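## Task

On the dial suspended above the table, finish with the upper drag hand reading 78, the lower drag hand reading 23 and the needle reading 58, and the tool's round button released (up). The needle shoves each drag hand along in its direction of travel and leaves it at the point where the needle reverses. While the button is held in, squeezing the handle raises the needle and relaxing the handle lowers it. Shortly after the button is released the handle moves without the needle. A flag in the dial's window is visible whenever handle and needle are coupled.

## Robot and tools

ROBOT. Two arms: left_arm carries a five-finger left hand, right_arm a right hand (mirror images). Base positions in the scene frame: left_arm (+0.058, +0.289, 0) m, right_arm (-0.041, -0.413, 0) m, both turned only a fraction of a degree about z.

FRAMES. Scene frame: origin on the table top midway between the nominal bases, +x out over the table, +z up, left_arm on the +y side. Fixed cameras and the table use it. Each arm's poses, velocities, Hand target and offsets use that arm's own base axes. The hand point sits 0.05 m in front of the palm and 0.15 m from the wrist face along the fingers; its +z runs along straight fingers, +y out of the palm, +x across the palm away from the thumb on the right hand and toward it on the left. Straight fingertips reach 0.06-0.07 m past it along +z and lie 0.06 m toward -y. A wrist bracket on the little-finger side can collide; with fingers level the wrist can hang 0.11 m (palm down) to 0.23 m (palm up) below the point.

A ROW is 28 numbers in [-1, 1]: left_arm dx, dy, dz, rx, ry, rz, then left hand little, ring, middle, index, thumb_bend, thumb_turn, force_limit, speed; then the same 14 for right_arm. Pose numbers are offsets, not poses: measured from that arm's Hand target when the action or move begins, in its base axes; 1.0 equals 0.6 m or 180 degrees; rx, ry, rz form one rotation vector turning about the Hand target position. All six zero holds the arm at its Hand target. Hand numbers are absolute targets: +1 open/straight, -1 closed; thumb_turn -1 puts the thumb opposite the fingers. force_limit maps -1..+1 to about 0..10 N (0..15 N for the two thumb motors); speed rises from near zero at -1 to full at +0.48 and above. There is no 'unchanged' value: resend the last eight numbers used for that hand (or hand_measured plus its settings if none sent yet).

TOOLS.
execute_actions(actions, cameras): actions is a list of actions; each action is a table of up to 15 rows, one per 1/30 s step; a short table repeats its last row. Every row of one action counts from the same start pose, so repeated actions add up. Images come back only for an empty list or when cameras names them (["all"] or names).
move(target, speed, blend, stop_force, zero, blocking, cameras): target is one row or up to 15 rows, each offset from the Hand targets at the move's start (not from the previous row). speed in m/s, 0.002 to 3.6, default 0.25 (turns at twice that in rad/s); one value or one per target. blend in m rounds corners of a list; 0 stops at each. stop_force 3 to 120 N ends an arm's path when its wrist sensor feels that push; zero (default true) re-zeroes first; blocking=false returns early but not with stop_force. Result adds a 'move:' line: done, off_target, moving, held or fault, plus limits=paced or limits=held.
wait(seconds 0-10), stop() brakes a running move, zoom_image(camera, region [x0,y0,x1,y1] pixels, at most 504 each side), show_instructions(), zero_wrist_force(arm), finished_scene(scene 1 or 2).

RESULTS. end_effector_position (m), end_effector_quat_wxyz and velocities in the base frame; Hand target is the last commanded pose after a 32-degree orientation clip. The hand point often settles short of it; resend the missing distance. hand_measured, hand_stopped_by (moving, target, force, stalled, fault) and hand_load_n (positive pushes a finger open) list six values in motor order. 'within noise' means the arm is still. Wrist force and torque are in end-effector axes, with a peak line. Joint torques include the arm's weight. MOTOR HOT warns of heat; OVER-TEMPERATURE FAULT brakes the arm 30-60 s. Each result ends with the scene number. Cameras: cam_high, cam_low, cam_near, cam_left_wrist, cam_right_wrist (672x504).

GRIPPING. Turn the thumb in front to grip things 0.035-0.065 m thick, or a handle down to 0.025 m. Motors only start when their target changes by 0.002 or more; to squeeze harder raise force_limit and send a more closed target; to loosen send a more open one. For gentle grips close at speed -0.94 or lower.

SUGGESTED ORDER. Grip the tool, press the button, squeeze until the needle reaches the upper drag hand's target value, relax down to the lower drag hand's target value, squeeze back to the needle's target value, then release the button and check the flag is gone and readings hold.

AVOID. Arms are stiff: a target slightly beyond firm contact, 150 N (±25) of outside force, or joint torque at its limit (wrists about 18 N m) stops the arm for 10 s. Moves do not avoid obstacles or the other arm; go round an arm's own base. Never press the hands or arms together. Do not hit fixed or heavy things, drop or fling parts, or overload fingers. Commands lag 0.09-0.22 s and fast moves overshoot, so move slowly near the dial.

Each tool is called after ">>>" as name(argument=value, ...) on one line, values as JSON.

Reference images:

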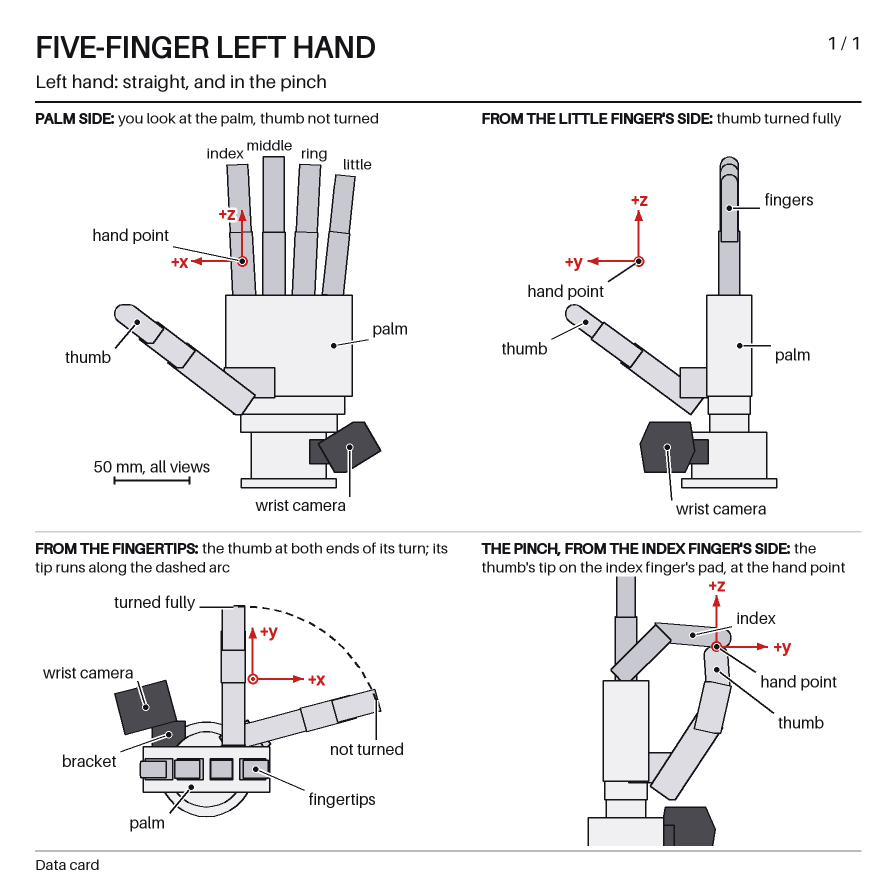

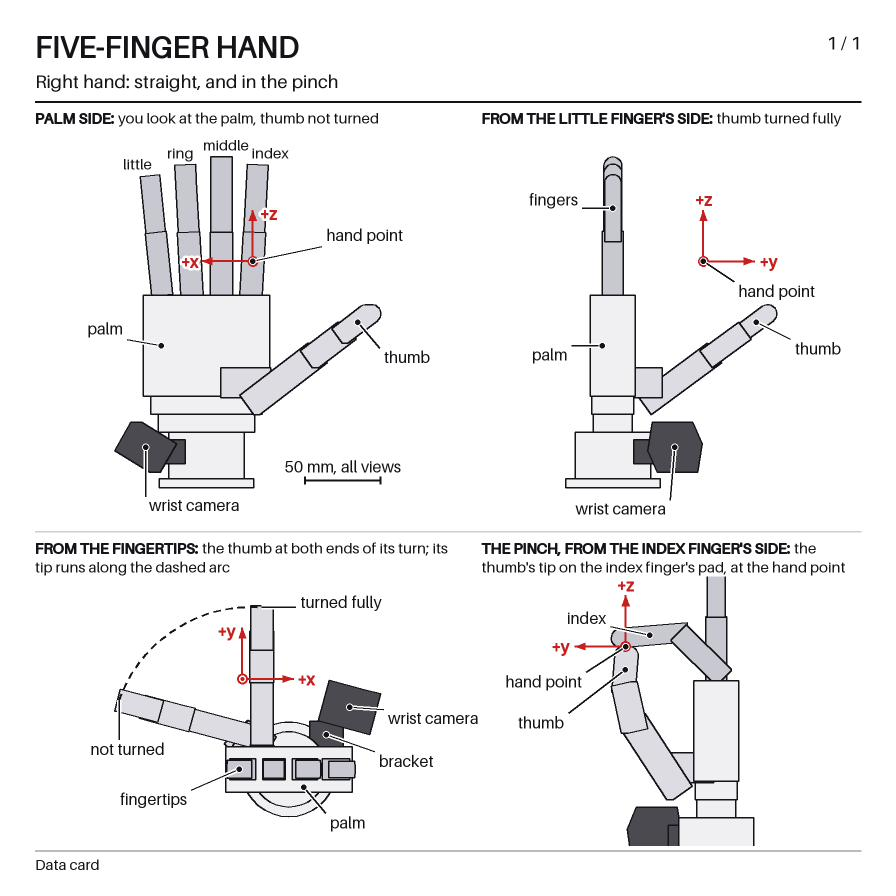

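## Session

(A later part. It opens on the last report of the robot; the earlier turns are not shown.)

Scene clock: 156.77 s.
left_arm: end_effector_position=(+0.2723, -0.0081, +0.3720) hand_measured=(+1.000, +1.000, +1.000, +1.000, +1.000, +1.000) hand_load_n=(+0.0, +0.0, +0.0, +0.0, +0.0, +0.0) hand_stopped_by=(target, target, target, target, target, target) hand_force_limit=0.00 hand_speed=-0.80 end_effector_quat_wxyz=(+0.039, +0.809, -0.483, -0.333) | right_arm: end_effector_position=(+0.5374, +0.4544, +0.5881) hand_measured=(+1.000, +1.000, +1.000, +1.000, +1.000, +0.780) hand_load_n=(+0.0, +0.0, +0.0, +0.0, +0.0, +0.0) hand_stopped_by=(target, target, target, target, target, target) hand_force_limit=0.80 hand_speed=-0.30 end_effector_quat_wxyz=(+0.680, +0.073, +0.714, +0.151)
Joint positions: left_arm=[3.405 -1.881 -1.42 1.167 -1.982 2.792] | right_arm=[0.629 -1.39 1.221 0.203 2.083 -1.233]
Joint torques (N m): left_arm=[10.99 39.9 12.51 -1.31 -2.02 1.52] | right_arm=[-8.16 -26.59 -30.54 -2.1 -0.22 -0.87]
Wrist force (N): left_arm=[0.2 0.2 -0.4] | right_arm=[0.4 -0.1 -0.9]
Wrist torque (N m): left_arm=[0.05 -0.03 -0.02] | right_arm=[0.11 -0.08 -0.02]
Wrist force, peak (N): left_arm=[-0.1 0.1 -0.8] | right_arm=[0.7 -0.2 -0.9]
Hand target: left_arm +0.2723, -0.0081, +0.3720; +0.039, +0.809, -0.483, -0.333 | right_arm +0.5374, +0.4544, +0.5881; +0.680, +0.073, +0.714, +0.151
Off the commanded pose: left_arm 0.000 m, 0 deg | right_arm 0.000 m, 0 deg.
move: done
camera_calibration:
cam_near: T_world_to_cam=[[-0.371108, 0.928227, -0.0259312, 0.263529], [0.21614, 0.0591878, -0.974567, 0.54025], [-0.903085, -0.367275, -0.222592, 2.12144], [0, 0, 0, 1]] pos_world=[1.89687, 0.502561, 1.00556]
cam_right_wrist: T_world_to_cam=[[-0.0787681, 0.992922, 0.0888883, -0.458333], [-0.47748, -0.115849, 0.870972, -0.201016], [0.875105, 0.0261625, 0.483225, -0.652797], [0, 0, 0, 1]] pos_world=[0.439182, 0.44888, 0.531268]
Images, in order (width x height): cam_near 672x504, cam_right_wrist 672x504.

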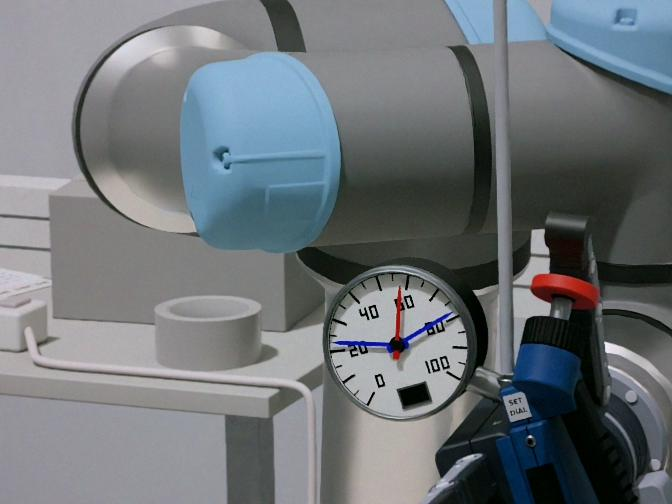

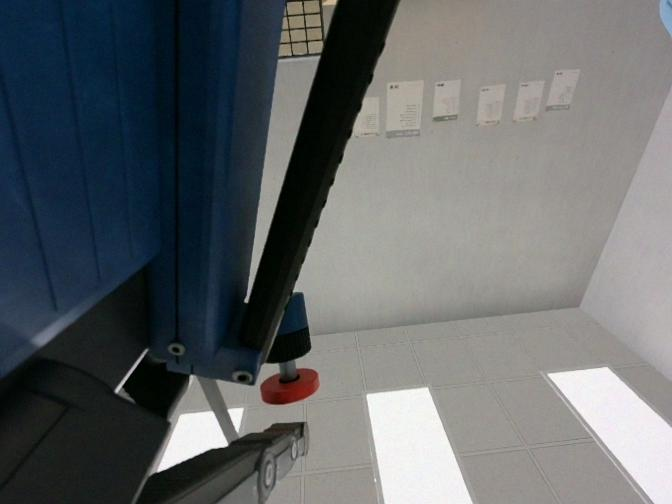

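>>> move(target=[[0,0,0,0,0,0,1,1,1,1,1,1,0,-0.8,0.001,-0.0095,-0.0032,0,0,0,1,1,1,1,1,0.78,0.8,-0.3],[0,0,0,0,0,0,1,1,1,1,1,1,0,-0.8,-0.2307,-0.0368,0.0031,0,0,0,1,1,1,1,1,0.78,0.8,-0.3]], speed=[0.02,0.07], cameras=["cam_near","cam_high"])

>>> zoom_image(camera="cam_near", region=[320, 270, 490, 440])

Scene clock: 160.37 s.
left_arm: end_effector_position=(+0.2723, -0.0081, +0.3720) hand_measured=(+1.000, +1.000, +1.000, +1.000, +1.000, +1.000) hand_load_n=(+0.0, +0.0, +0.0, +0.0, +0.0, +0.0) hand_stopped_by=(target, target, target, target, target, target) hand_force_limit=0.00 hand_speed=-0.80 end_effector_quat_wxyz=(+0.039, +0.809, -0.483, -0.333) | right_arm: end_effector_position=(+0.3988, +0.4323, +0.5899) hand_measured=(+1.000, +1.000, +1.000, +1.000, +1.000, +0.780) hand_load_n=(+0.0, +0.0, +0.5, +0.0, +0.0, +0.0) hand_stopped_by=(target, target, target, target, target, target) hand_force_limit=0.80 hand_speed=-0.30 end_effector_quat_wxyz=(+0.680, +0.073, +0.714, +0.151) end_effector_velocity=(+0.002, +0.000, +0.000) end_effector_angular_velocity=(+0.000, +0.000, +0.001)
Joint positions: left_arm=[3.405 -1.881 -1.42 1.167 -1.982 2.792] | right_arm=[0.811 -1.616 1.458 0.196 2.265 -1.225]
Joint velocities: left_arm=[within noise] | right_arm=[-0.004 0.002 -0.002 0 -0.005 0]
Joint torques (N m): left_arm=[10.71 39.75 12.1 -1.11 -1.87 1.4] | right_arm=[-12.96 -11.18 -31.05 -1.5 -0.9 0.83]
Wrist force (N): left_arm=[0.0 0.0 -0.6] | right_arm=[0.8 0.0 -0.8]
Wrist torque (N m): left_arm=[0.04 0.00 -0.03] | right_arm=[0.08 -0.12 -0.05]
Wrist force, peak (N): left_arm=[-0.1 0.2 -0.8] | right_arm=[0.5 0.2 -1.4]
Hand target: left_arm +0.2723, -0.0081, +0.3720; +0.039, +0.809, -0.483, -0.333 | right_arm +0.3990, +0.4323, +0.5900; +0.680, +0.073, +0.714, +0.151
Off the commanded pose: left_arm 0.000 m, 0 deg | right_arm 0.000 m, 0 deg.
move: done
camera_calibration:
cam_near: T_world_to_cam=[[-0.371108, 0.928227, -0.0259312, 0.263529], [0.21614, 0.0591878, -0.974567, 0.54025], [-0.903085, -0.367275, -0.222592, 2.12144], [0, 0, 0, 1]] pos_world=[1.89687, 0.502561, 1.00556]
Images, in order (width x height): cam_high 672x504, cam_near 672x504.

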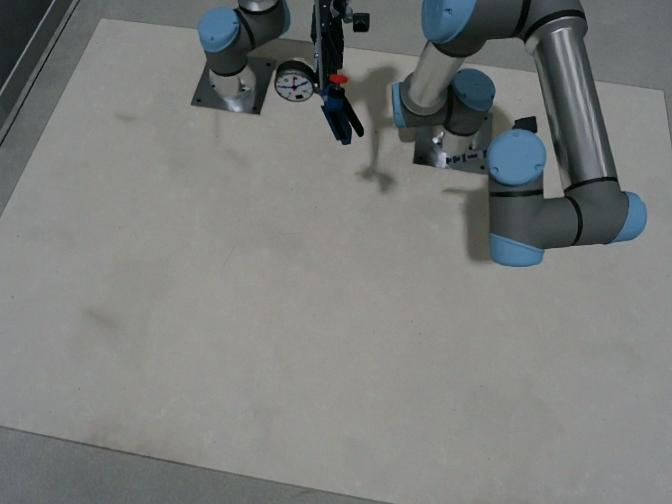

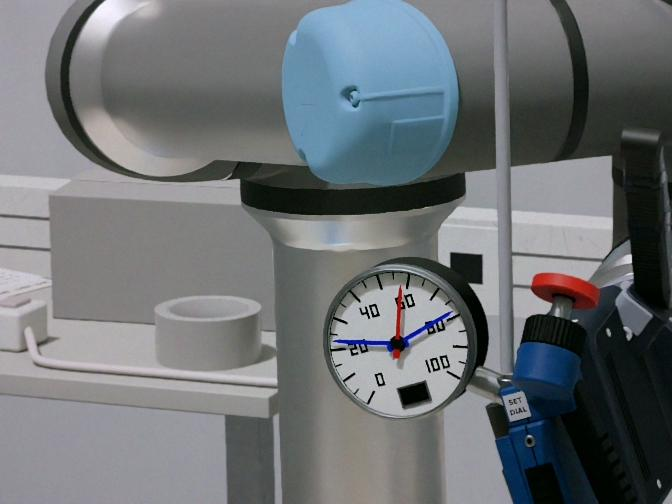

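Scaled by 2.965.

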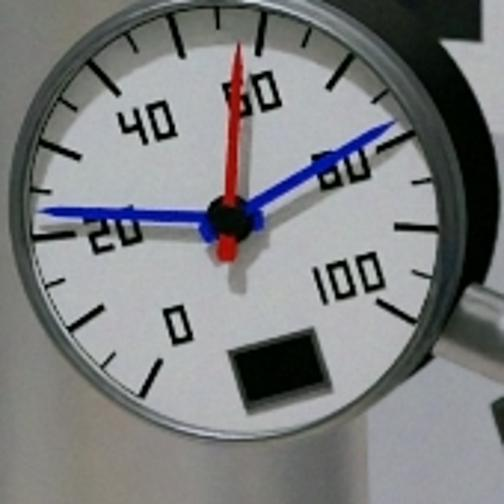

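>>> finished_scene(scene=2)

The scene is finished: the task was done.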